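# Open the narrow cabinet's top drawer fully, others shut

## Task

Pull the top drawer of the narrow cabinet with three drawers fully open and leave it open; make sure every other drawer in the room ends fully closed, keep every cabinet roughly in its original spot, and do not let the robot topple or finish leaning.

## Robot and tools

ROBOT. A Dexmate Vega on three wheels, with two arms, a head and a torso of three links (thigh, shank, chest) folding in a Z. In its starting posture it measures 0.70 m long by 0.63 m wide (0.91 m with arms folded), and its front edge sits 0.35 m ahead of the base origin. Nothing prevents tipping, and a fallen robot stays down.

FRAMES. Base frame: origin on the floor on the centre line, 0.185 m behind the front axle (the turning point); x forward, y left, z up, in metres. left_hand and right_hand are reported here: a point between the fingers, 0.033 m short of the closed tips; fingers along the hand's z, closing along its y, the back (with the wrist camera) facing -x. The reported hand point can be off, more so at long reach. The odometry frame is the base frame at the start; base_odometry counts wheel turns only (slip counts as travel), heading in rad, left positive, -3.142 to 3.142. turned_by_wheels and turned_by_imu give turning since the last result (rad, left positive); the IMU also catches skids and pushes. base_tilt gives forward and right lean in degrees, about 2 degrees uncertain.

TOOL move. Every argument except cameras forms one action. An action holds base, joints, or both (optionally speeds and min_time_s), or else target by itself. Parts start together and may finish at different times.
- base: exactly one key. translate_m: a relative drive forward (+) or back, -2 to 2 m. strafe_m: a relative sideways drive, left +, -2 to 2 m; heading may drift. rotate_rad: a relative turn in place, counter-clockwise +, -3.2 to 3.2 rad. Front wheels first swing to the new direction (about 0.5 s, up to 1.1 s). Offsets count from the base's last reported position.
- joints: absolute targets in rad, keyed by joint name; one entry per joint, any subset. Ranges: torso_hip_rad 0 to 1.57; torso_knee_rad 0 to 3.141; torso_waist_rad -1.57 to 1.57 (chest forward lean = knee - hip - waist). Left arm: shoulder_pitch -3.041 to 3.041 (+ down), shoulder_yaw -0.423 to 1.523, upper_arm_roll and forearm_roll -3.041 to 3.041, elbow -3.041 to 0.214 (0 straight, negative bends up), wrist_pitch -1.366 to 1.366 (+ tips hand down), wrist_yaw -1.348 to 1.087 (+ left). Right arm mirrors: shoulder_pitch negative is down, shoulder_yaw -1.523 to 0.423, wrist_pitch negative tips down, wrist_yaw -1.087 to 1.348. Grippers 0 (shut) to 0.785, angle per finger. head_pan_rad ±2.792 (+ left), head_tilt_rad ±1.483, head_camera_tilt_rad -1.483 to 1.378 (+ down). Torso joints in one action arrive together.
- target: one hand to an absolute pose in the base frame: side "left" or "right"; x, y, z in m (-3 to 3); pitch_deg -30 to 95 (90 fingers down, 0 level); heading_deg (0 forward, + counter-clockwise) and optional roll_deg (default 0, + clockwise viewed from behind the hand), both -360 to 360; optional line_only true to require a straight path. The plan is checked against the robot only, not furniture; a failure means nothing moves and the hand status says refused with a reason. Otherwise reached (within 10 mm and 2 degrees), or short with the gap; after short (part of ...) resend the same target. Paths are straight up to 45 cm when allowed, otherwise an arc that can swing the elbow wide or flip the hand.
- speeds: lower top speeds for this action: translate_m and strafe_m 0.04 to 0.3 m/s, rotate_rad 0.1 to 0.6 rad/s.
- min_time_s: 0.1 to 8, a minimum duration for arm and head motions.
- cameras: head_camera, left_wrist_camera, right_wrist_camera or all; [] for none.
Unknown keys make a call invalid; out-of-range values get it refused, and a refusal cancels your later move, wait and finished_scene calls in that reply.

Other tools: wait (seconds 0 to 10, returns state and images); zoom_image (camera, region [x0,y0,x1,y1] pixels, at most 504 by 504; head image 896x560, wrist images 672x420); finished_scene (scene number), irreversible.

RESULTS. move reads done or the worst status. base done means the wheels finished turning, even if slipping or stuck. off_target: stopped away from the target, possibly still pushing. contact_stop (arms only, after ~0.6 s near full torque) or time_out stop the whole group (torso, left arm, right arm) and drop its targets; contact_stop_at_<key> names the joint that triggered it. joint command not followed / pose unreachable / not_followed mean a self-collision check held the arm back. on_its_own lists uncommanded motion. Joint torques and motor temperatures are listed per arm; MOTOR HOT appears from 65 °C, and at 80 °C the arm halts (limit_stop_at_motor_heat).

TORSO PRESETS (hip, knee, waist): stand 0.469, 1.617, 1.048 (start); stand_high 0.78, 1.57, 0.44; lean_20 0.52, 1.05, 0.18; lean_45 0.52, 1.05, -0.26; low_lean_45 0, 0, -0.79. Arm fold in key order: left 1, 0.5, -0.6, -2.5, 0, -0.9, 0; right -1, -0.5, 0.6, -2.5, 0, 0.9, 0. Fold arms before going to low_lean_45.

AVOID. The base does not stop at furniture; a time_out or near-zero count means something holds it (back off, or rotate to free a wheel). Bumps can move the base unnoticed. Never let the arms press or strike each other. Contact torque at the load limits (141 shoulders, 75.2 upper_arm_roll and elbow, 23.5 forearm and wrist, N m) causes a 10 s torque fault. After a stop, move the arm away from what it touched. Avoid slamming drawers, hard pushes, shoving cabinets, and tilting the robot.

Each tool is called after ">>>" as name(argument=value, ...), one argument or row to a line, values as JSON.

## Session

>>> move(
)

Scene clock: 0.00 s.
Joint torques (N m): no reading
Motor temperatures (°C): left_arm=[31 31 31 26 40 35 41] | right_arm=[30 27 33 31 36 36 33]
base_odometry: x=+0.000 y=+0.000 heading=+0.000
turned_by_wheels: +0.000
turned_by_imu: +0.000
base_tilt: forward=+0.0 right=+0.8
base_status: not commanded
joint_positions: torso_hip_rad=+0.469 torso_knee_rad=+1.617 torso_waist_rad=+1.048 left_shoulder_pitch_rad=+2.217 left_shoulder_yaw_rad=-0.014 left_upper_arm_roll_rad=-0.004 left_elbow_rad=-1.080 left_forearm_roll_rad=+0.010 left_wrist_pitch_rad=-0.495 left_wrist_yaw_rad=-0.006 left_gripper_rad=+0.005 right_shoulder_pitch_rad=-2.194 right_shoulder_yaw_rad=-0.002 right_upper_arm_roll_rad=+0.006 right_elbow_rad=-1.112 right_forearm_roll_rad=+0.018 right_wrist_pitch_rad=+0.493 right_wrist_yaw_rad=-0.008 right_gripper_rad=+0.005 head_pan_rad=+0.000 head_tilt_rad=+0.000 head_camera_tilt_rad=+0.000
joint_status: not commanded
chest: x=-0.0111 y=+0.0000 z=+1.4155 quat_wxyz=(+0.999, +0.000, +0.050, +0.000) (m; base frame)
left_hand: x=+0.1723 y=+0.2218 z=+0.5939 quat_wxyz=(+0.402, -0.001, +0.916, -0.004) pitch_deg=+42.6 heading_deg=-0.5 roll_deg=-0.7 back=up (m; base frame)
right_hand: x=+0.2084 y=-0.2404 z=+0.6102 quat_wxyz=(+0.427, +0.011, +0.904, -0.007) pitch_deg=+39.4 heading_deg=-1.6 roll_deg=-0.3 back=up (m; base frame)
pictures: head_camera, left_wrist_camera, right_wrist_camera

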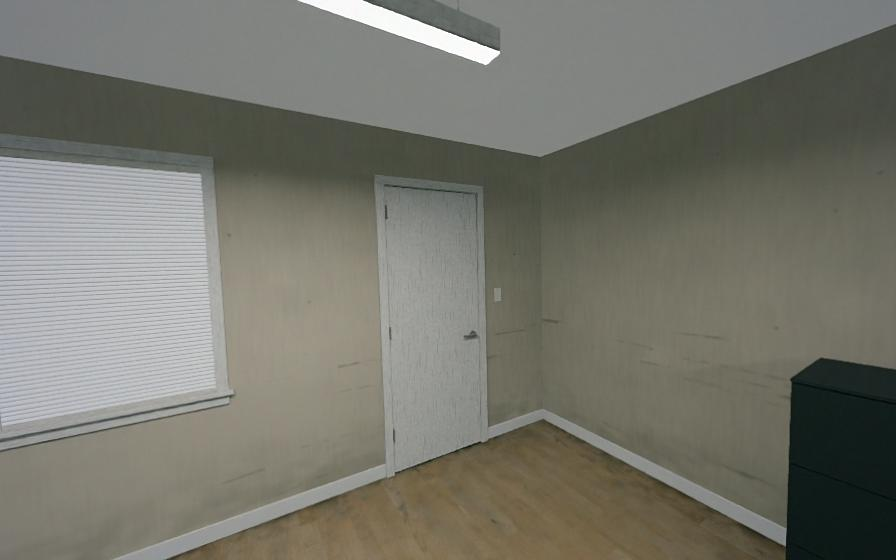

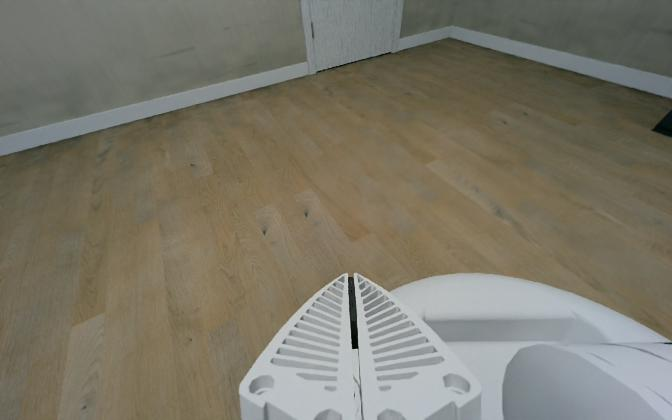

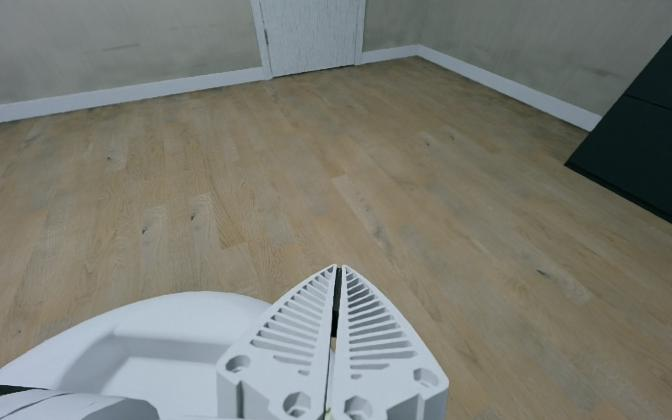

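>>> move(
  joints={"head_pan_rad":-1.1,"head_camera_tilt_rad":0.35},
  cameras=["head_camera"],
)

>>> move(
  joints={"head_pan_rad":-2.4,"head_camera_tilt_rad":0.35},
  cameras=["head_camera"],
)

>>> move(
  joints={"head_pan_rad":1.4,"head_camera_tilt_rad":0.35},
  cameras=["head_camera"],
)

>>> move(
  joints={"head_pan_rad":2.6,"head_camera_tilt_rad":0.35},
  cameras=["head_camera"],
)

Scene clock: 1.67 s.
Joint torques (N m): left_arm=[5.69 -0.96 -1.68 -2.29 0.25 -2.58 0.05] | right_arm=[-4.16 -0.83 0.85 -2.55 0.15 2.59 -0.1]
Motor temperatures (°C): left_arm=[31 31 31 26 40 35 41] | right_arm=[30 27 33 31 36 36 33]
move: done
base_odometry: x=+0.000 y=+0.000 heading=+0.000
turned_by_wheels: +0.000
turned_by_imu: +0.000
base_tilt: forward=+0.0 right=+0.7
base_status: not commanded
joint_positions: torso_hip_rad=+0.469 torso_knee_rad=+1.617 torso_waist_rad=+1.048 left_shoulder_pitch_rad=+2.217 left_shoulder_yaw_rad=-0.014 left_upper_arm_roll_rad=-0.004 left_elbow_rad=-1.080 left_forearm_roll_rad=+0.010 left_wrist_pitch_rad=-0.495 left_wrist_yaw_rad=-0.006 left_gripper_rad=+0.005 right_shoulder_pitch_rad=-2.194 right_shoulder_yaw_rad=-0.002 right_upper_arm_roll_rad=+0.006 right_elbow_rad=-1.112 right_forearm_roll_rad=+0.018 right_wrist_pitch_rad=+0.493 right_wrist_yaw_rad=-0.008 right_gripper_rad=+0.005 head_pan_rad=-1.100 head_tilt_rad=+0.000 head_camera_tilt_rad=+0.350
joint_status: all done
chest: x=-0.0111 y=+0.0000 z=+1.4155 quat_wxyz=(+0.999, +0.000, +0.050, +0.000) (m; base frame)
left_hand: x=+0.1724 y=+0.2218 z=+0.5939 quat_wxyz=(+0.402, -0.001, +0.916, -0.004) pitch_deg=+42.6 heading_deg=-0.5 roll_deg=-0.7 back=up (m; base frame)
right_hand: x=+0.2084 y=-0.2404 z=+0.6102 quat_wxyz=(+0.427, +0.011, +0.904, -0.007) pitch_deg=+39.4 heading_deg=-1.6 roll_deg=-0.3 back=up (m; base frame)
pictures: head_camera

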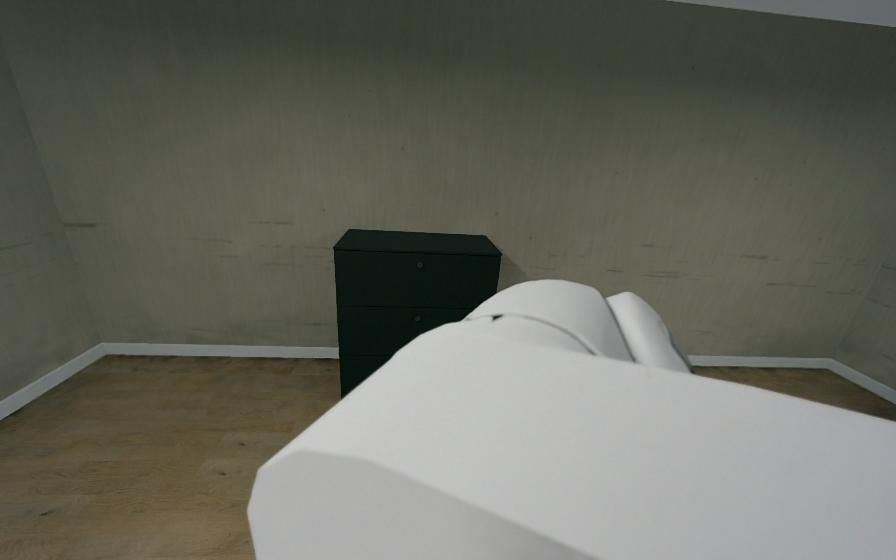

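Scene clock: 3.20 s.
Joint torques (N m): left_arm=[6.55 0.16 -0.63 -1.77 0.17 -2.2 -0.3] | right_arm=[-3.56 -1.42 0.63 -1.94 0.02 2.32 0.05]
Motor temperatures (°C): left_arm=[31 31 31 26 40 35 41] | right_arm=[30 27 33 31 36 37 33]
move: done
base_odometry: x=+0.000 y=+0.000 heading=+0.000
turned_by_wheels: +0.000
turned_by_imu: +0.000
base_tilt: forward=+0.0 right=+0.8
base_status: not commanded
joint_positions: torso_hip_rad=+0.469 torso_knee_rad=+1.617 torso_waist_rad=+1.048 left_shoulder_pitch_rad=+2.217 left_shoulder_yaw_rad=-0.014 left_upper_arm_roll_rad=-0.004 left_elbow_rad=-1.080 left_forearm_roll_rad=+0.010 left_wrist_pitch_rad=-0.495 left_wrist_yaw_rad=-0.006 left_gripper_rad=+0.005 right_shoulder_pitch_rad=-2.194 right_shoulder_yaw_rad=-0.002 right_upper_arm_roll_rad=+0.006 right_elbow_rad=-1.112 right_forearm_roll_rad=+0.018 right_wrist_pitch_rad=+0.493 right_wrist_yaw_rad=-0.008 right_gripper_rad=+0.005 head_pan_rad=-2.400 head_tilt_rad=+0.000 head_camera_tilt_rad=+0.350
joint_status: all done
chest: x=-0.0111 y=+0.0000 z=+1.4155 quat_wxyz=(+0.999, +0.000, +0.050, +0.000) (m; base frame)
left_hand: x=+0.1724 y=+0.2218 z=+0.5939 quat_wxyz=(+0.402, -0.001, +0.916, -0.004) pitch_deg=+42.6 heading_deg=-0.5 roll_deg=-0.7 back=up (m; base frame)
right_hand: x=+0.2084 y=-0.2404 z=+0.6102 quat_wxyz=(+0.427, +0.011, +0.904, -0.007) pitch_deg=+39.4 heading_deg=-1.6 roll_deg=-0.3 back=up (m; base frame)
pictures: head_camera

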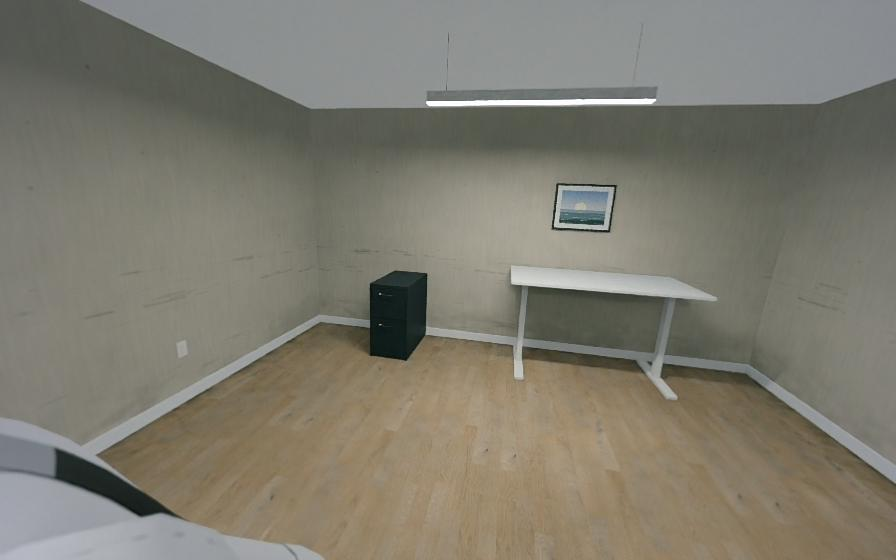

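Scene clock: 6.40 s.
Joint torques (N m): left_arm=[5.83 0.8 -0.85 -1.42 0.08 -1.65 0] | right_arm=[-3.54 -0.83 0.42 -2.33 -0.01 2.16 -0.05]
Motor temperatures (°C): left_arm=[31 31 31 26 40 35 41] | right_arm=[30 27 33 31 36 37 33]
move: done
base_odometry: x=+0.000 y=+0.000 heading=+0.000
turned_by_wheels: +0.000
turned_by_imu: +0.000
base_tilt: forward=+0.1 right=+0.8
base_status: not commanded
joint_positions: torso_hip_rad=+0.469 torso_knee_rad=+1.617 torso_waist_rad=+1.048 left_shoulder_pitch_rad=+2.217 left_shoulder_yaw_rad=-0.014 left_upper_arm_roll_rad=-0.004 left_elbow_rad=-1.080 left_forearm_roll_rad=+0.010 left_wrist_pitch_rad=-0.495 left_wrist_yaw_rad=-0.006 left_gripper_rad=+0.005 right_shoulder_pitch_rad=-2.194 right_shoulder_yaw_rad=-0.002 right_upper_arm_roll_rad=+0.006 right_elbow_rad=-1.112 right_forearm_roll_rad=+0.018 right_wrist_pitch_rad=+0.493 right_wrist_yaw_rad=-0.008 right_gripper_rad=+0.005 head_pan_rad=+1.400 head_tilt_rad=+0.000 head_camera_tilt_rad=+0.350
joint_status: all done
chest: x=-0.0111 y=+0.0000 z=+1.4155 quat_wxyz=(+0.999, +0.000, +0.050, +0.000) (m; base frame)
left_hand: x=+0.1724 y=+0.2218 z=+0.5939 quat_wxyz=(+0.402, -0.001, +0.916, -0.004) pitch_deg=+42.6 heading_deg=-0.5 roll_deg=-0.7 back=up (m; base frame)
right_hand: x=+0.2084 y=-0.2404 z=+0.6102 quat_wxyz=(+0.427, +0.011, +0.904, -0.007) pitch_deg=+39.4 heading_deg=-1.6 roll_deg=-0.3 back=up (m; base frame)
pictures: head_camera

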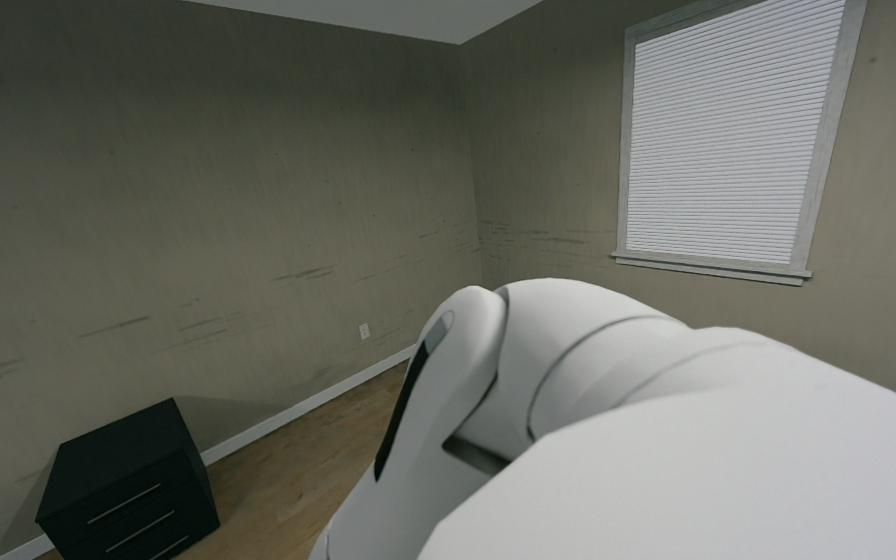

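Scene clock: 7.87 s.
Joint torques (N m): left_arm=[5.46 -0.87 -0.67 -2.39 -0.01 -2.31 0.07] | right_arm=[-2.82 -1.73 0.32 -2.76 0.08 2.85 -0.01]
Motor temperatures (°C): left_arm=[31 31 31 26 40 35 41] | right_arm=[30 27 33 31 36 37 33]
move: done
base_odometry: x=+0.000 y=+0.000 heading=+0.000
turned_by_wheels: +0.000
turned_by_imu: +0.000
base_tilt: forward=+0.0 right=+0.8
base_status: not commanded
joint_positions: torso_hip_rad=+0.469 torso_knee_rad=+1.617 torso_waist_rad=+1.048 left_shoulder_pitch_rad=+2.217 left_shoulder_yaw_rad=-0.014 left_upper_arm_roll_rad=-0.004 left_elbow_rad=-1.080 left_forearm_roll_rad=+0.010 left_wrist_pitch_rad=-0.495 left_wrist_yaw_rad=-0.006 left_gripper_rad=+0.005 right_shoulder_pitch_rad=-2.194 right_shoulder_yaw_rad=-0.002 right_upper_arm_roll_rad=+0.006 right_elbow_rad=-1.112 right_forearm_roll_rad=+0.018 right_wrist_pitch_rad=+0.493 right_wrist_yaw_rad=-0.008 right_gripper_rad=+0.005 head_pan_rad=+2.600 head_tilt_rad=+0.000 head_camera_tilt_rad=+0.350
joint_status: all done
chest: x=-0.0111 y=+0.0000 z=+1.4155 quat_wxyz=(+0.999, +0.000, +0.050, +0.000) (m; base frame)
left_hand: x=+0.1724 y=+0.2218 z=+0.5939 quat_wxyz=(+0.402, -0.001, +0.916, -0.004) pitch_deg=+42.6 heading_deg=-0.5 roll_deg=-0.7 back=up (m; base frame)
right_hand: x=+0.2084 y=-0.2404 z=+0.6102 quat_wxyz=(+0.427, +0.011, +0.904, -0.007) pitch_deg=+39.4 heading_deg=-1.6 roll_deg=-0.3 back=up (m; base frame)
pictures: head_camera

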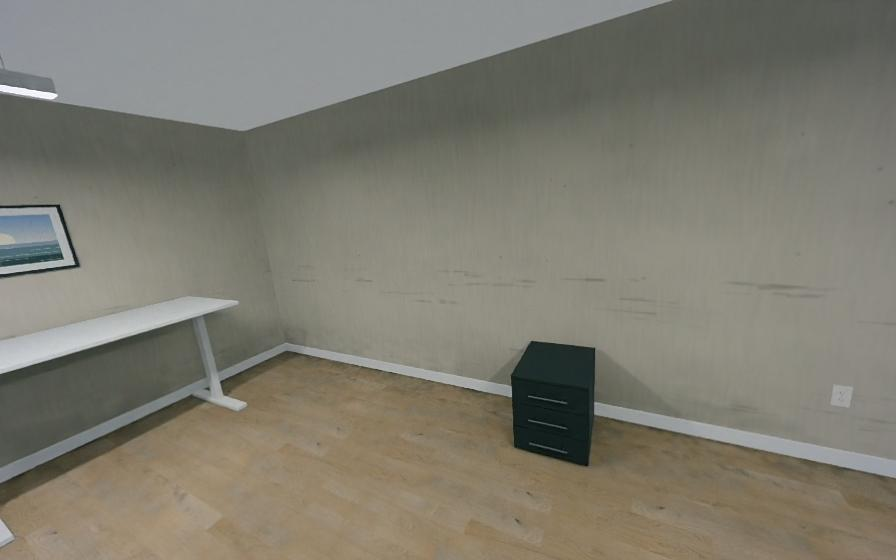

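>>> move(
  base={"rotate_rad":2.35},
  joints={"head_pan_rad":0,"head_camera_tilt_rad":0.5},
  cameras=["head_camera"],
)

>>> move(
  target={"side":"right","x":0.6,"y":-0.15,"z":0.45,"pitch_deg":0,"heading_deg":0,"roll_deg":90},
  cameras=["head_camera"],
)

Scene clock: 14.23 s.
Joint torques (N m): left_arm=[5.72 0.17 -0.55 -2.73 0.08 -2.15 -0.02] | right_arm=[-4.97 -1.65 0.26 -2.06 0.15 2.88 0.07]
Motor temperatures (°C): left_arm=[31 31 31 26 40 35 41] | right_arm=[30 27 33 31 36 37 33]
move: done
base_odometry: x=+0.003 y=-0.001 heading=+2.357
turned_by_wheels: +2.357
turned_by_imu: +2.344
base_tilt: forward=+0.0 right=+0.8
base_status: done
joint_positions: torso_hip_rad=+0.469 torso_knee_rad=+1.617 torso_waist_rad=+1.048 left_shoulder_pitch_rad=+2.217 left_shoulder_yaw_rad=-0.014 left_upper_arm_roll_rad=-0.004 left_elbow_rad=-1.080 left_forearm_roll_rad=+0.010 left_wrist_pitch_rad=-0.495 left_wrist_yaw_rad=-0.006 left_gripper_rad=+0.005 right_shoulder_pitch_rad=-2.194 right_shoulder_yaw_rad=-0.002 right_upper_arm_roll_rad=+0.006 right_elbow_rad=-1.112 right_forearm_roll_rad=+0.018 right_wrist_pitch_rad=+0.493 right_wrist_yaw_rad=-0.008 right_gripper_rad=+0.005 head_pan_rad=+0.000 head_tilt_rad=+0.000 head_camera_tilt_rad=+0.500
joint_status: all done
chest: x=-0.0111 y=+0.0000 z=+1.4155 quat_wxyz=(+0.999, +0.000, +0.050, +0.000) (m; base frame)
left_hand: x=+0.1724 y=+0.2218 z=+0.5939 quat_wxyz=(+0.402, -0.001, +0.916, -0.004) pitch_deg=+42.6 heading_deg=-0.5 roll_deg=-0.7 back=up (m; base frame)
right_hand: x=+0.2084 y=-0.2404 z=+0.6102 quat_wxyz=(+0.427, +0.011, +0.904, -0.007) pitch_deg=+39.4 heading_deg=-1.6 roll_deg=-0.3 back=up (m; base frame)
pictures: head_camera

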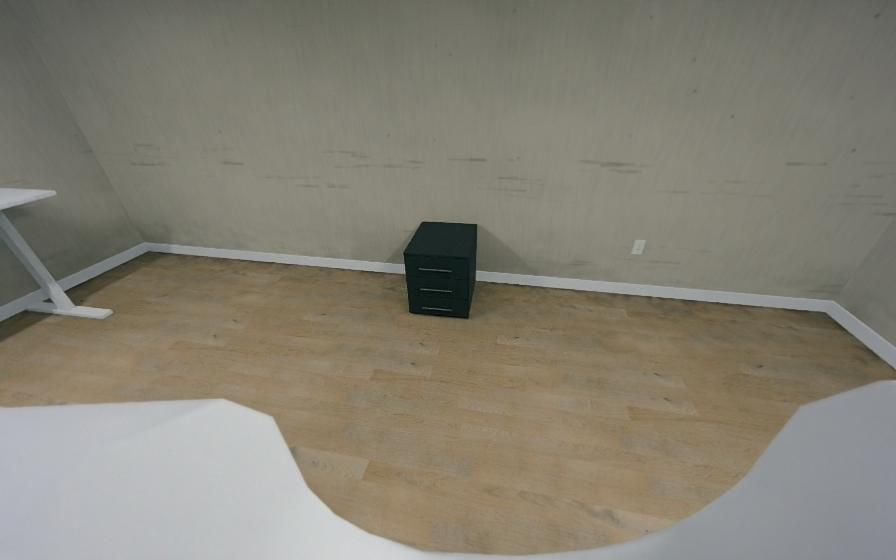

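Scene clock: 14.53 s.
Joint torques (N m): left_arm=[6.1 -0.04 -1.39 -2.78 0.19 -1.74 -0.2] | right_arm=[-3.85 -0.36 0.38 -2.77 0.07 2.05 0.06]
Motor temperatures (°C): left_arm=[31 31 31 26 40 35 41] | right_arm=[30 27 33 31 36 37 33]
move: refused
base_odometry: x=+0.003 y=-0.001 heading=+2.357
turned_by_wheels: +0.000
turned_by_imu: +0.000
base_tilt: forward=+0.0 right=+0.8
base_status: not commanded
joint_positions: torso_hip_rad=+0.469 torso_knee_rad=+1.617 torso_waist_rad=+1.048 left_shoulder_pitch_rad=+2.217 left_shoulder_yaw_rad=-0.014 left_upper_arm_roll_rad=-0.004 left_elbow_rad=-1.080 left_forearm_roll_rad=+0.010 left_wrist_pitch_rad=-0.495 left_wrist_yaw_rad=-0.006 left_gripper_rad=+0.005 right_shoulder_pitch_rad=-2.194 right_shoulder_yaw_rad=-0.002 right_upper_arm_roll_rad=+0.006 right_elbow_rad=-1.112 right_forearm_roll_rad=+0.018 right_wrist_pitch_rad=+0.493 right_wrist_yaw_rad=-0.008 right_gripper_rad=+0.005 head_pan_rad=+0.000 head_tilt_rad=+0.000 head_camera_tilt_rad=+0.500
joint_status: not commanded
chest: x=-0.0111 y=+0.0000 z=+1.4155 quat_wxyz=(+0.999, +0.000, +0.050, +0.000) (m; base frame)
left_hand: x=+0.1724 y=+0.2218 z=+0.5939 quat_wxyz=(+0.402, -0.001, +0.916, -0.004) pitch_deg=+42.6 heading_deg=-0.5 roll_deg=-0.7 back=up (m; base frame)
right_hand: x=+0.2084 y=-0.2404 z=+0.6102 quat_wxyz=(+0.427, +0.011, +0.904, -0.007) pitch_deg=+39.4 heading_deg=-1.6 roll_deg=-0.3 back=up (m; base frame)
right_hand_status: refused: no posture of the arm gets there (out of reach): the closest leaves the hand 27.8 cm and 12 deg from the pose. Nothing moved.
pictures: head_camera

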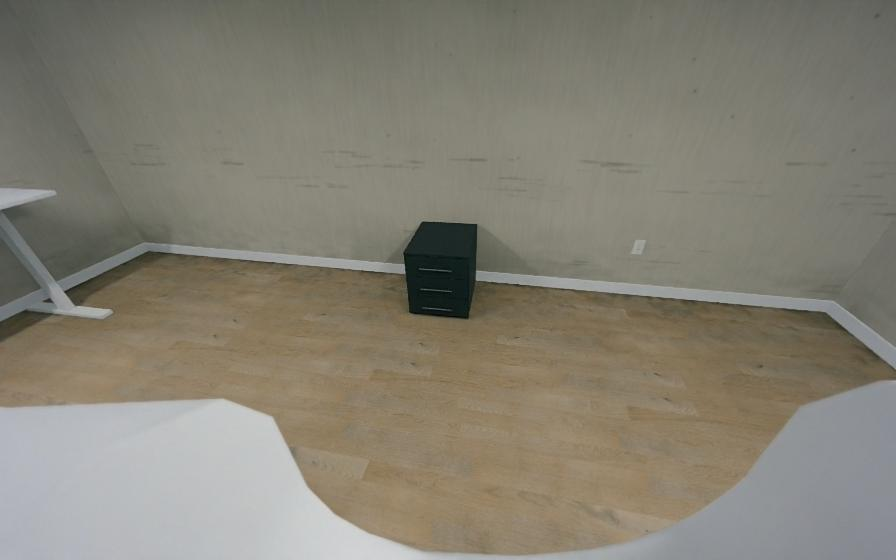

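>>> move(
  joints={"torso_hip_rad":0.52,"torso_knee_rad":1.05,"torso_waist_rad":0.18,"head_camera_tilt_rad":0.25},
  cameras=["head_camera"],
)

>>> move(
  target={"side":"right","x":0.6,"y":-0.15,"z":0.42,"pitch_deg":0,"heading_deg":0,"roll_deg":90},
  cameras=["head_camera"],
)

Scene clock: 19.70 s.
Joint torques (N m): left_arm=[12.4 -0.18 -1.77 0.11 0.2 -0.95 0] | right_arm=[-10.06 -0.74 0.47 -1.82 0.05 1.73 -0.17]
Motor temperatures (°C): left_arm=[31 31 31 26 40 35 41] | right_arm=[30 27 33 31 36 37 33]
move: done
base_odometry: x=+0.003 y=-0.001 heading=+2.357
turned_by_wheels: +0.000
turned_by_imu: +0.000
base_tilt: forward=+0.0 right=+0.8
base_status: not commanded
joint_positions: torso_hip_rad=+0.520 torso_knee_rad=+1.050 torso_waist_rad=+0.180 left_shoulder_pitch_rad=+2.217 left_shoulder_yaw_rad=-0.014 left_upper_arm_roll_rad=-0.004 left_elbow_rad=-1.080 left_forearm_roll_rad=+0.010 left_wrist_pitch_rad=-0.495 left_wrist_yaw_rad=-0.006 left_gripper_rad=+0.005 right_shoulder_pitch_rad=-2.194 right_shoulder_yaw_rad=-0.002 right_upper_arm_roll_rad=+0.006 right_elbow_rad=-1.112 right_forearm_roll_rad=+0.018 right_wrist_pitch_rad=+0.493 right_wrist_yaw_rad=-0.008 right_gripper_rad=+0.005 head_pan_rad=+0.000 head_tilt_rad=+0.000 head_camera_tilt_rad=+0.250
joint_status: all done
chest: x=-0.1368 y=+0.0000 z=+1.2996 quat_wxyz=(+0.985, +0.000, +0.174, +0.000) (m; base frame)
left_hand: x=-0.1623 y=+0.2218 z=+0.4582 quat_wxyz=(+0.285, -0.002, +0.959, -0.004) pitch_deg=+56.9 heading_deg=-0.7 roll_deg=-0.9 back=up (m; base frame)
right_hand: x=-0.1233 y=-0.2404 z=+0.4650 quat_wxyz=(+0.311, +0.010, +0.950, -0.008) pitch_deg=+53.7 heading_deg=-2.1 roll_deg=-0.9 back=up (m; base frame)
pictures: head_camera

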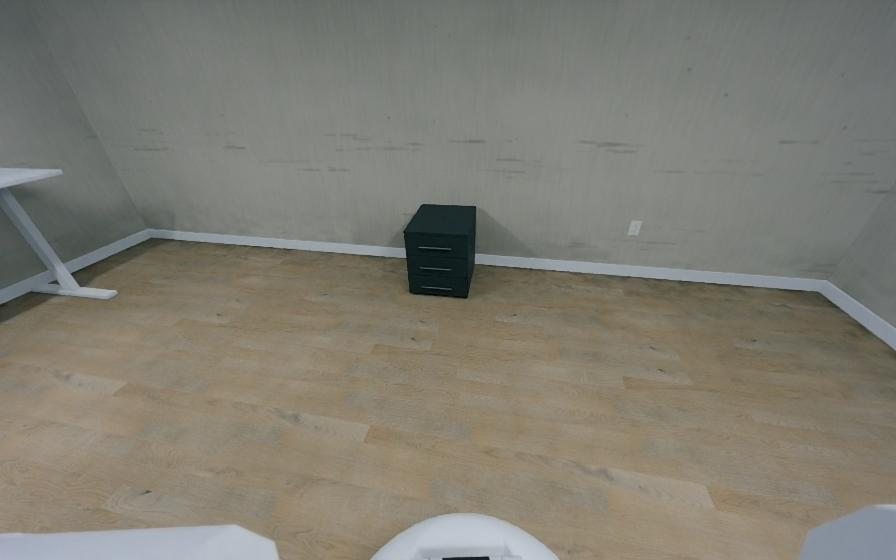

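Scene clock: 20.00 s.
Joint torques (N m): left_arm=[12.69 -0.74 -1.13 -1.48 0.06 -1.57 -0.07] | right_arm=[-10.31 -1.08 -0.03 -1.42 0.05 2 -0.14]
Motor temperatures (°C): left_arm=[31 31 31 26 40 35 41] | right_arm=[30 27 33 31 36 37 33]
move: refused
base_odometry: x=+0.003 y=-0.001 heading=+2.357
turned_by_wheels: +0.000
turned_by_imu: +0.000
base_tilt: forward=+0.0 right=+0.8
base_status: not commanded
joint_positions: torso_hip_rad=+0.520 torso_knee_rad=+1.050 torso_waist_rad=+0.180 left_shoulder_pitch_rad=+2.217 left_shoulder_yaw_rad=-0.014 left_upper_arm_roll_rad=-0.004 left_elbow_rad=-1.080 left_forearm_roll_rad=+0.010 left_wrist_pitch_rad=-0.495 left_wrist_yaw_rad=-0.006 left_gripper_rad=+0.005 right_shoulder_pitch_rad=-2.194 right_shoulder_yaw_rad=-0.002 right_upper_arm_roll_rad=+0.006 right_elbow_rad=-1.112 right_forearm_roll_rad=+0.018 right_wrist_pitch_rad=+0.493 right_wrist_yaw_rad=-0.008 right_gripper_rad=+0.005 head_pan_rad=+0.000 head_tilt_rad=+0.000 head_camera_tilt_rad=+0.250
joint_status: not commanded
chest: x=-0.1368 y=+0.0000 z=+1.2996 quat_wxyz=(+0.985, +0.000, +0.174, +0.000) (m; base frame)
left_hand: x=-0.1623 y=+0.2218 z=+0.4582 quat_wxyz=(+0.285, -0.002, +0.959, -0.004) pitch_deg=+56.9 heading_deg=-0.7 roll_deg=-0.9 back=up (m; base frame)
right_hand: x=-0.1233 y=-0.2404 z=+0.4650 quat_wxyz=(+0.311, +0.010, +0.950, -0.008) pitch_deg=+53.7 heading_deg=-2.1 roll_deg=-0.9 back=up (m; base frame)
right_hand_status: refused: no posture of the arm gets there (out of reach): the closest leaves the hand 28.2 cm and 4 deg from the pose. Nothing moved.
pictures: head_camera

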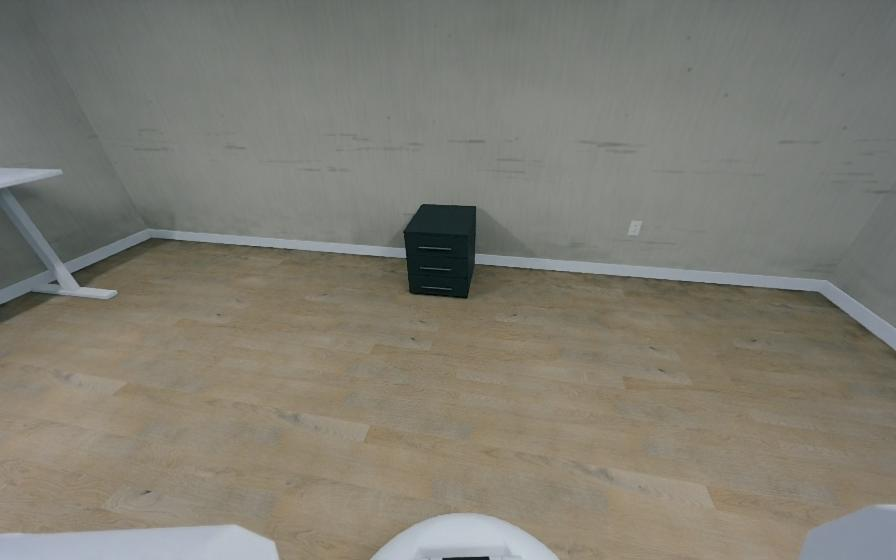

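>>> move(
  joints={"torso_hip_rad":0.52,"torso_knee_rad":1.05,"torso_waist_rad":-0.5,"head_camera_tilt_rad":-0.35,"right_shoulder_pitch_rad":-1.1,"left_shoulder_pitch_rad":1.1,"right_shoulder_yaw_rad":-0.2},
  cameras=["head_camera"],
)

>>> move(
  target={"side":"right","x":0.65,"y":-0.15,"z":0.42,"pitch_deg":0,"heading_deg":0,"roll_deg":90},
  cameras=["head_camera"],
)

Scene clock: 33.17 s.
Joint torques (N m): left_arm=[-84.87 2.35 -7.12 -4.56 -2.41 24.6 2.31] | right_arm=[8.95 -5.31 1.46 -3.39 0.04 2.57 -0.05]
Motor temperatures (°C): left_arm=[37 31 31 26 40 55 41] | right_arm=[30 27 33 31 36 37 33]
move: torque_fault
TORQUE FAULT: left_wrist_pitch_rad reached its load limit. The left arm stopped for 10 seconds, dropped its targets and accepts commands again: back off and push less far. Before the stop ended, the hold on left_wrist_pitch_rad was turned back by 3.0 degrees, the way its load pushed it. The stop added 7.7 s to the call and to motion_time.
base_odometry: x=+0.003 y=-0.001 heading=+2.357
turned_by_wheels: +0.000
turned_by_imu: +0.000
base_tilt: forward=+0.1 right=+0.8
base_status: not commanded
joint_positions: torso_hip_rad=+0.521 torso_knee_rad=+1.050 torso_waist_rad=-0.499 left_shoulder_pitch_rad=+1.551 left_shoulder_yaw_rad=-0.015 left_upper_arm_roll_rad=-0.003 left_elbow_rad=-1.079 left_forearm_roll_rad=+0.011 left_wrist_pitch_rad=-0.650 left_wrist_yaw_rad=-0.007 left_gripper_rad=+0.005 right_shoulder_pitch_rad=-1.100 right_shoulder_yaw_rad=-0.200 right_upper_arm_roll_rad=+0.006 right_elbow_rad=-1.112 right_forearm_roll_rad=+0.018 right_wrist_pitch_rad=+0.493 right_wrist_yaw_rad=-0.008 right_gripper_rad=+0.005 head_pan_rad=+0.000 head_tilt_rad=+0.000 head_camera_tilt_rad=-0.350
joint_status: left_shoulder_pitch_rad torque_fault (moved -0.666 of -1.117); the others done
chest: x=+0.1166 y=+0.0000 z=+1.1414 quat_wxyz=(+0.871, +0.000, +0.492, +0.000) (m; base frame)
left_hand: x=+0.1306 y=+0.2209 z=+0.3383 quat_wxyz=(+0.352, -0.001, +0.936, -0.005) pitch_deg=+48.8 heading_deg=-0.7 roll_deg=-0.8 back=up (m; base frame)
right_hand: x=+0.4705 y=-0.3226 z=+0.3916 quat_wxyz=(+0.499, -0.076, +0.862, -0.053) pitch_deg=+29.8 heading_deg=-1.0 roll_deg=-11.0 back=up (m; base frame)
pictures: head_camera
ARM HIT: the robot struck its own base or body hard.

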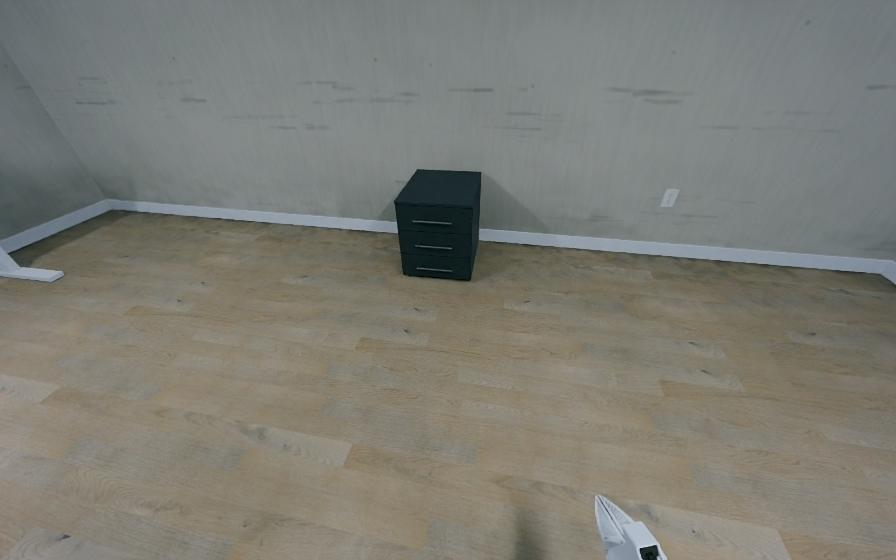

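not run: a stop came earlier in this reply.

>>> move(
  joints={"left_elbow_rad":-2.0},
  cameras=[],
)

>>> move(
  joints={"left_shoulder_pitch_rad":1.1},
  cameras=[],
)

>>> move(
  target={"side":"right","x":0.65,"y":-0.15,"z":0.42,"pitch_deg":0,"heading_deg":0,"roll_deg":90},
  cameras=["head_camera","right_wrist_camera"],
)

Scene clock: 43.23 s.
Joint torques (N m): left_arm=[-79.11 -0.77 -3.73 -15.78 -0.64 7.94 0.64] | right_arm=[9.51 -5.8 2.17 -3.18 0.16 2.4 -0.21]
Motor temperatures (°C): left_arm=[39 31 31 26 40 64 41] | right_arm=[30 27 33 31 36 37 33]
move: not_run
TORQUE FAULT: left_wrist_pitch_rad reached its load limit. The left arm stopped for 10 seconds, dropped its targets and accepts commands again: back off and push less far. Before the stop ended, the hold on left_wrist_pitch_rad was turned back by 1.4 degrees, the way its load pushed it. The left arm was already stopped when this call's commands were due to start, so it ran none of them. The stop added 9.3 s to the call and to motion_time.
base_odometry: x=+0.003 y=-0.001 heading=+2.357
turned_by_wheels: +0.000
turned_by_imu: +0.000
base_tilt: forward=+0.0 right=+0.8
base_status: not commanded
joint_positions: torso_hip_rad=+0.521 torso_knee_rad=+1.050 torso_waist_rad=-0.500 left_shoulder_pitch_rad=+1.555 left_shoulder_yaw_rad=-0.015 left_upper_arm_roll_rad=-0.003 left_elbow_rad=-1.077 left_forearm_roll_rad=+0.011 left_wrist_pitch_rad=-0.674 left_wrist_yaw_rad=-0.007 left_gripper_rad=+0.005 right_shoulder_pitch_rad=-1.100 right_shoulder_yaw_rad=-0.200 right_upper_arm_roll_rad=+0.006 right_elbow_rad=-1.112 right_forearm_roll_rad=+0.018 right_wrist_pitch_rad=+0.493 right_wrist_yaw_rad=-0.008 right_gripper_rad=+0.005 head_pan_rad=+0.000 head_tilt_rad=+0.000 head_camera_tilt_rad=-0.350
joint_status: left_elbow_rad not_run
chest: x=+0.1169 y=+0.0000 z=+1.1411 quat_wxyz=(+0.870, +0.000, +0.492, +0.000) (m; base frame)
left_hand: x=+0.1341 y=+0.2207 z=+0.3441 quat_wxyz=(+0.360, -0.001, +0.933, -0.005) pitch_deg=+47.7 heading_deg=-0.7 roll_deg=-0.8 back=up (m; base frame)
right_hand: x=+0.4703 y=-0.3226 z=+0.3912 quat_wxyz=(+0.498, -0.076, +0.862, -0.053) pitch_deg=+29.8 heading_deg=-1.0 roll_deg=-11.0 back=up (m; base frame)
pictures: none
No camera images: "cameras" was empty.

not run: a stop came earlier in this reply.

not run: a stop came earlier in this reply.

>>> move(
  joints={"left_shoulder_pitch_rad":1.75,"left_elbow_rad":-1.9,"left_wrist_pitch_rad":-0.9},
  cameras=[],
)

>>> move(
  joints={"left_shoulder_pitch_rad":1.1},
  cameras=[],
)

>>> move(
  target={"side":"right","x":0.65,"y":-0.15,"z":0.42,"pitch_deg":0,"heading_deg":0,"roll_deg":90},
  cameras=["head_camera","right_wrist_camera"],
)

Scene clock: 47.60 s.
Joint torques (N m): left_arm=[14.29 -2.03 1.32 -6.78 0.42 -3.46 -0.58] | right_arm=[9.1 -4.27 1.67 -3.91 0.17 3.18 -0.24]
Motor temperatures (°C): left_arm=[39 31 31 26 40 60 41] | right_arm=[30 27 33 31 36 37 33]
move: done
base_odometry: x=+0.003 y=-0.001 heading=+2.357
turned_by_wheels: +0.000
turned_by_imu: +0.000
base_tilt: forward=+0.0 right=+0.8
base_status: not commanded
joint_positions: torso_hip_rad=+0.520 torso_knee_rad=+1.050 torso_waist_rad=-0.500 left_shoulder_pitch_rad=+1.749 left_shoulder_yaw_rad=-0.015 left_upper_arm_roll_rad=-0.004 left_elbow_rad=-1.896 left_forearm_roll_rad=+0.011 left_wrist_pitch_rad=-0.898 left_wrist_yaw_rad=-0.007 left_gripper_rad=+0.005 right_shoulder_pitch_rad=-1.100 right_shoulder_yaw_rad=-0.200 right_upper_arm_roll_rad=+0.006 right_elbow_rad=-1.112 right_forearm_roll_rad=+0.018 right_wrist_pitch_rad=+0.493 right_wrist_yaw_rad=-0.008 right_gripper_rad=+0.005 head_pan_rad=+0.000 head_tilt_rad=+0.000 head_camera_tilt_rad=-0.350
joint_status: all done
chest: x=+0.1173 y=+0.0000 z=+1.1409 quat_wxyz=(+0.870, +0.000, +0.493, +0.000) (m; base frame)
left_hand: x=+0.3942 y=+0.2273 z=+0.7422 quat_wxyz=(+0.713, +0.002, +0.702, +0.002) pitch_deg=-0.9 heading_deg=+0.0 roll_deg=+0.3 back=up (m; base frame)
right_hand: x=+0.4704 y=-0.3226 z=+0.3908 quat_wxyz=(+0.498, -0.076, +0.862, -0.053) pitch_deg=+29.9 heading_deg=-1.0 roll_deg=-11.0 back=up (m; base frame)
pictures: none
No camera images: "cameras" was empty.

Scene clock: 51.20 s.
Joint torques (N m): left_arm=[-8.67 -2.61 2.09 -6.61 0.5 -2.44 -0.38] | right_arm=[8.67 -4.85 2.03 -3.34 0 2.4 -0.29]
Motor temperatures (°C): left_arm=[38 31 31 26 40 58 41] | right_arm=[30 27 33 31 36 37 33]
move: done
base_odometry: x=+0.003 y=-0.001 heading=+2.357
turned_by_wheels: +0.000
turned_by_imu: +0.000
base_tilt: forward=+0.0 right=+0.8
base_status: not commanded
joint_positions: torso_hip_rad=+0.520 torso_knee_rad=+1.050 torso_waist_rad=-0.500 left_shoulder_pitch_rad=+1.104 left_shoulder_yaw_rad=-0.015 left_upper_arm_roll_rad=-0.004 left_elbow_rad=-1.900 left_forearm_roll_rad=+0.011 left_wrist_pitch_rad=-0.900 left_wrist_yaw_rad=-0.007 left_gripper_rad=+0.005 right_shoulder_pitch_rad=-1.100 right_shoulder_yaw_rad=-0.200 right_upper_arm_roll_rad=+0.006 right_elbow_rad=-1.112 right_forearm_roll_rad=+0.018 right_wrist_pitch_rad=+0.493 right_wrist_yaw_rad=-0.008 right_gripper_rad=+0.005 head_pan_rad=+0.000 head_tilt_rad=+0.000 head_camera_tilt_rad=-0.350
joint_status: all done
chest: x=+0.1173 y=+0.0000 z=+1.1409 quat_wxyz=(+0.870, +0.000, +0.493, +0.000) (m; base frame)
left_hand: x=+0.5773 y=+0.2273 z=+0.9913 quat_wxyz=(+0.899, +0.001, +0.437, +0.002) pitch_deg=-38.1 heading_deg=+0.0 roll_deg=+0.3 back=up (m; base frame)
right_hand: x=+0.4704 y=-0.3226 z=+0.3908 quat_wxyz=(+0.498, -0.076, +0.862, -0.053) pitch_deg=+29.9 heading_deg=-1.0 roll_deg=-11.0 back=up (m; base frame)
pictures: none
No camera images: "cameras" was empty.

Scene clock: 51.50 s.
Joint torques (N m): left_arm=[-9.92 -2.55 1.78 -7.41 0.52 -2.14 -0.52] | right_arm=[9.43 -5.28 2.2 -4.1 0.14 2.57 -0.15]
Motor temperatures (°C): left_arm=[38 31 31 26 40 57 41] | right_arm=[30 27 33 31 36 37 33]
move: refused
base_odometry: x=+0.003 y=-0.001 heading=+2.357
turned_by_wheels: +0.000
turned_by_imu: +0.000
base_tilt: forward=+0.0 right=+0.8
base_status: not commanded
joint_positions: torso_hip_rad=+0.520 torso_knee_rad=+1.050 torso_waist_rad=-0.500 left_shoulder_pitch_rad=+1.102 left_shoulder_yaw_rad=-0.015 left_upper_arm_roll_rad=-0.004 left_elbow_rad=-1.900 left_forearm_roll_rad=+0.011 left_wrist_pitch_rad=-0.900 left_wrist_yaw_rad=-0.007 left_gripper_rad=+0.005 right_shoulder_pitch_rad=-1.100 right_shoulder_yaw_rad=-0.200 right_upper_arm_roll_rad=+0.006 right_elbow_rad=-1.112 right_forearm_roll_rad=+0.018 right_wrist_pitch_rad=+0.493 right_wrist_yaw_rad=-0.008 right_gripper_rad=+0.005 head_pan_rad=+0.000 head_tilt_rad=+0.000 head_camera_tilt_rad=-0.350
joint_status: not commanded
chest: x=+0.1173 y=+0.0000 z=+1.1409 quat_wxyz=(+0.870, +0.000, +0.493, +0.000) (m; base frame)
left_hand: x=+0.5776 y=+0.2273 z=+0.9922 quat_wxyz=(+0.900, +0.001, +0.436, +0.002) pitch_deg=-38.2 heading_deg=+0.0 roll_deg=+0.3 back=up (m; base frame)
right_hand: x=+0.4704 y=-0.3226 z=+0.3908 quat_wxyz=(+0.498, -0.076, +0.862, -0.053) pitch_deg=+29.9 heading_deg=-1.0 roll_deg=-11.0 back=up (m; base frame)
right_hand_status: refused: no posture of the arm gets there (out of reach): the closest leaves the hand 3.6 cm and 12 deg from the pose. Nothing moved.
pictures: head_camera, right_wrist_camera

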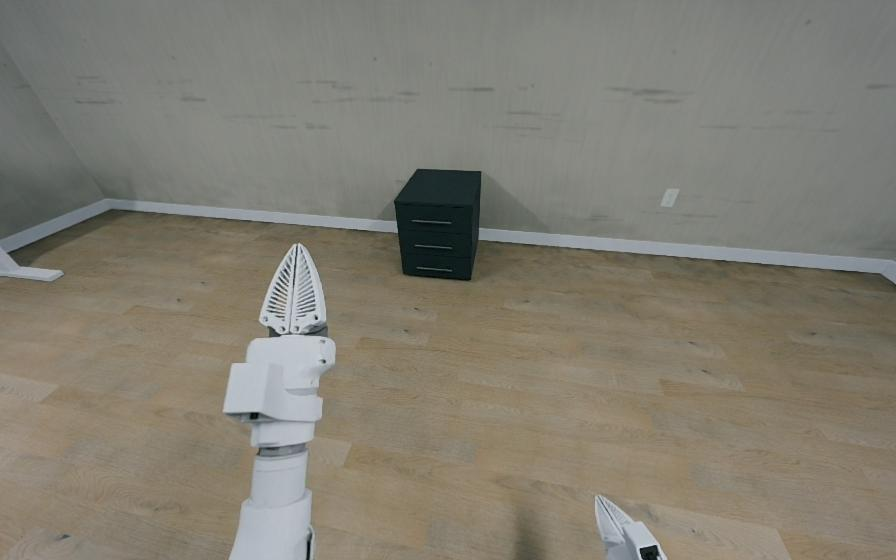

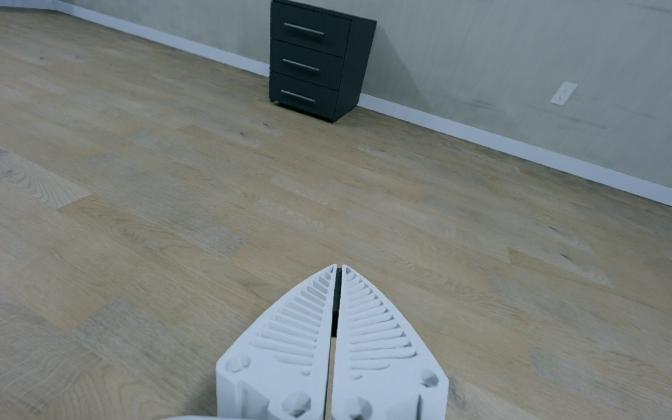

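>>> move(
  target={"side":"left","x":0.6,"y":0.14,"z":0.4,"pitch_deg":35,"heading_deg":0,"roll_deg":90},
  cameras=["head_camera","left_wrist_camera"],
)

Scene clock: 58.30 s.
Joint torques (N m): left_arm=[-13.94 1.7 1.31 -5.55 1.39 0.16 1.08] | right_arm=[8.53 -6.23 2.03 -2.46 0.21 2.84 -0.23]
Motor temperatures (°C): left_arm=[37 31 31 26 40 53 41] | right_arm=[30 27 33 31 36 37 33]
move: done
base_odometry: x=+0.003 y=-0.001 heading=+2.357
turned_by_wheels: +0.000
turned_by_imu: +0.000
base_tilt: forward=+0.0 right=+0.8
base_status: not commanded
joint_positions: torso_hip_rad=+0.520 torso_knee_rad=+1.050 torso_waist_rad=-0.500 left_shoulder_pitch_rad=+0.779 left_shoulder_yaw_rad=+0.196 left_upper_arm_roll_rad=+0.574 left_elbow_rad=-1.301 left_forearm_roll_rad=+1.185 left_wrist_pitch_rad=+0.477 left_wrist_yaw_rad=+0.050 left_gripper_rad=+0.005 right_shoulder_pitch_rad=-1.100 right_shoulder_yaw_rad=-0.200 right_upper_arm_roll_rad=+0.006 right_elbow_rad=-1.112 right_forearm_roll_rad=+0.018 right_wrist_pitch_rad=+0.493 right_wrist_yaw_rad=-0.008 right_gripper_rad=+0.005 head_pan_rad=+0.000 head_tilt_rad=+0.000 head_camera_tilt_rad=-0.350
joint_status: not commanded
chest: x=+0.1173 y=+0.0000 z=+1.1409 quat_wxyz=(+0.870, +0.000, +0.493, +0.000) (m; base frame)
left_hand: x=+0.5997 y=+0.1388 z=+0.3998 quat_wxyz=(+0.328, +0.626, +0.629, +0.324) pitch_deg=+35.1 heading_deg=-0.2 roll_deg=+89.6 (m; base frame)
left_hand_status: reached (checked arc [a long move], planned for 4.6 s): 1 mm and 0.4 deg off.
right_hand: x=+0.4704 y=-0.3226 z=+0.3908 quat_wxyz=(+0.498, -0.076, +0.862, -0.053) pitch_deg=+29.9 heading_deg=-1.0 roll_deg=-11.0 back=up (m; base frame)
pictures: head_camera, left_wrist_camera

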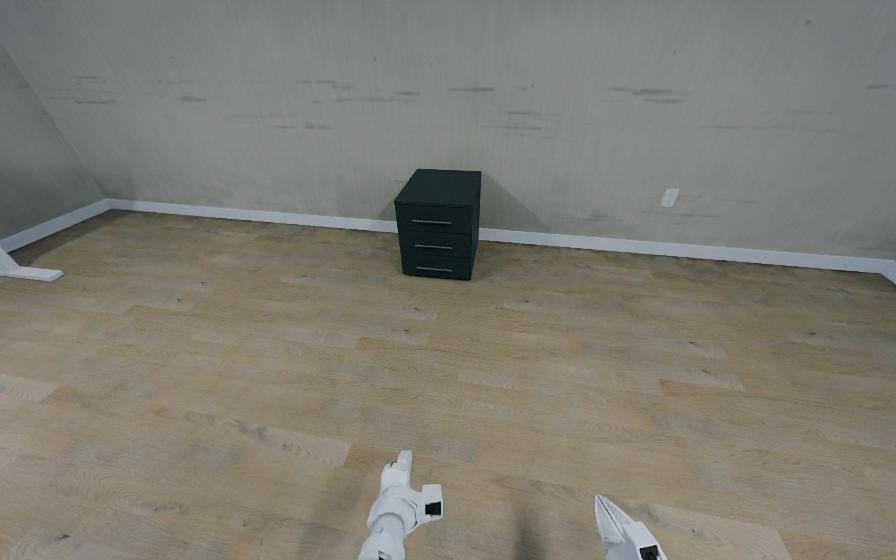

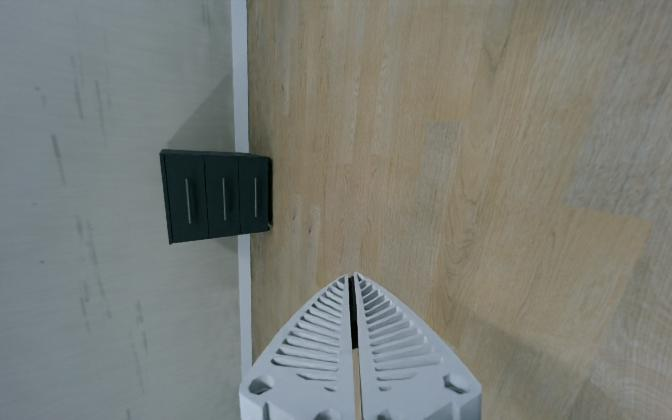

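>>> move(
  base={"translate_m":1.08},
  joints={"left_gripper_rad":0.4},
  cameras=["head_camera","left_wrist_camera"],
)

Scene clock: 63.90 s.
Joint torques (N m): left_arm=[-11.58 -0.24 0.86 -5.44 1.4 -0.28 1.25] | right_arm=[9.44 -5.27 2.37 -3.47 0.02 2.86 -0.18]
Motor temperatures (°C): left_arm=[36 31 31 26 40 50 41] | right_arm=[30 27 33 31 36 37 33]
move: done
base_odometry: x=-0.763 y=+0.761 heading=+2.358
turned_by_wheels: +0.001
turned_by_imu: -0.001
base_tilt: forward=+0.1 right=+0.7
base_status: done
joint_positions: torso_hip_rad=+0.520 torso_knee_rad=+1.050 torso_waist_rad=-0.500 left_shoulder_pitch_rad=+0.778 left_shoulder_yaw_rad=+0.196 left_upper_arm_roll_rad=+0.575 left_elbow_rad=-1.300 left_forearm_roll_rad=+1.188 left_wrist_pitch_rad=+0.480 left_wrist_yaw_rad=+0.050 left_gripper_rad=+0.400 right_shoulder_pitch_rad=-1.100 right_shoulder_yaw_rad=-0.200 right_upper_arm_roll_rad=+0.006 right_elbow_rad=-1.112 right_forearm_roll_rad=+0.018 right_wrist_pitch_rad=+0.493 right_wrist_yaw_rad=-0.008 right_gripper_rad=+0.005 head_pan_rad=+0.000 head_tilt_rad=+0.000 head_camera_tilt_rad=-0.350
joint_status: all done
chest: x=+0.1174 y=+0.0000 z=+1.1409 quat_wxyz=(+0.870, +0.000, +0.493, +0.000) (m; base frame)
left_hand: x=+0.5998 y=+0.1401 z=+0.3998 quat_wxyz=(+0.326, +0.627, +0.627, +0.326) pitch_deg=+35.0 heading_deg=+0.0 roll_deg=+90.0 (m; base frame)
right_hand: x=+0.4704 y=-0.3226 z=+0.3907 quat_wxyz=(+0.498, -0.076, +0.862, -0.053) pitch_deg=+29.9 heading_deg=-1.0 roll_deg=-11.0 back=up (m; base frame)
pictures: head_camera, left_wrist_camera

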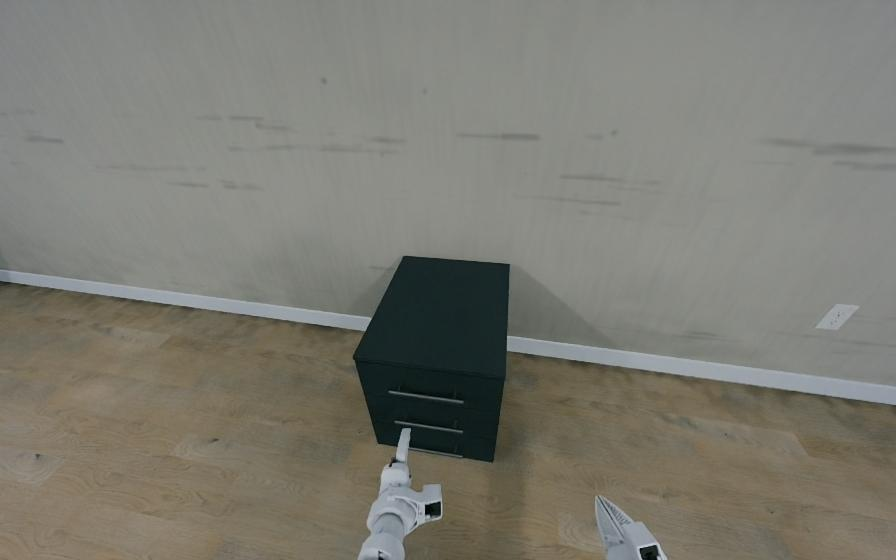

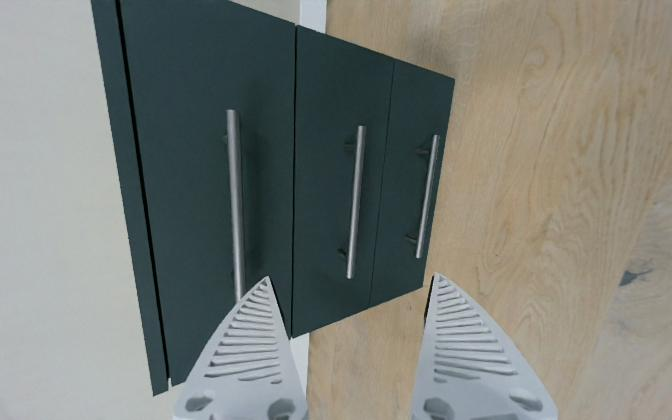

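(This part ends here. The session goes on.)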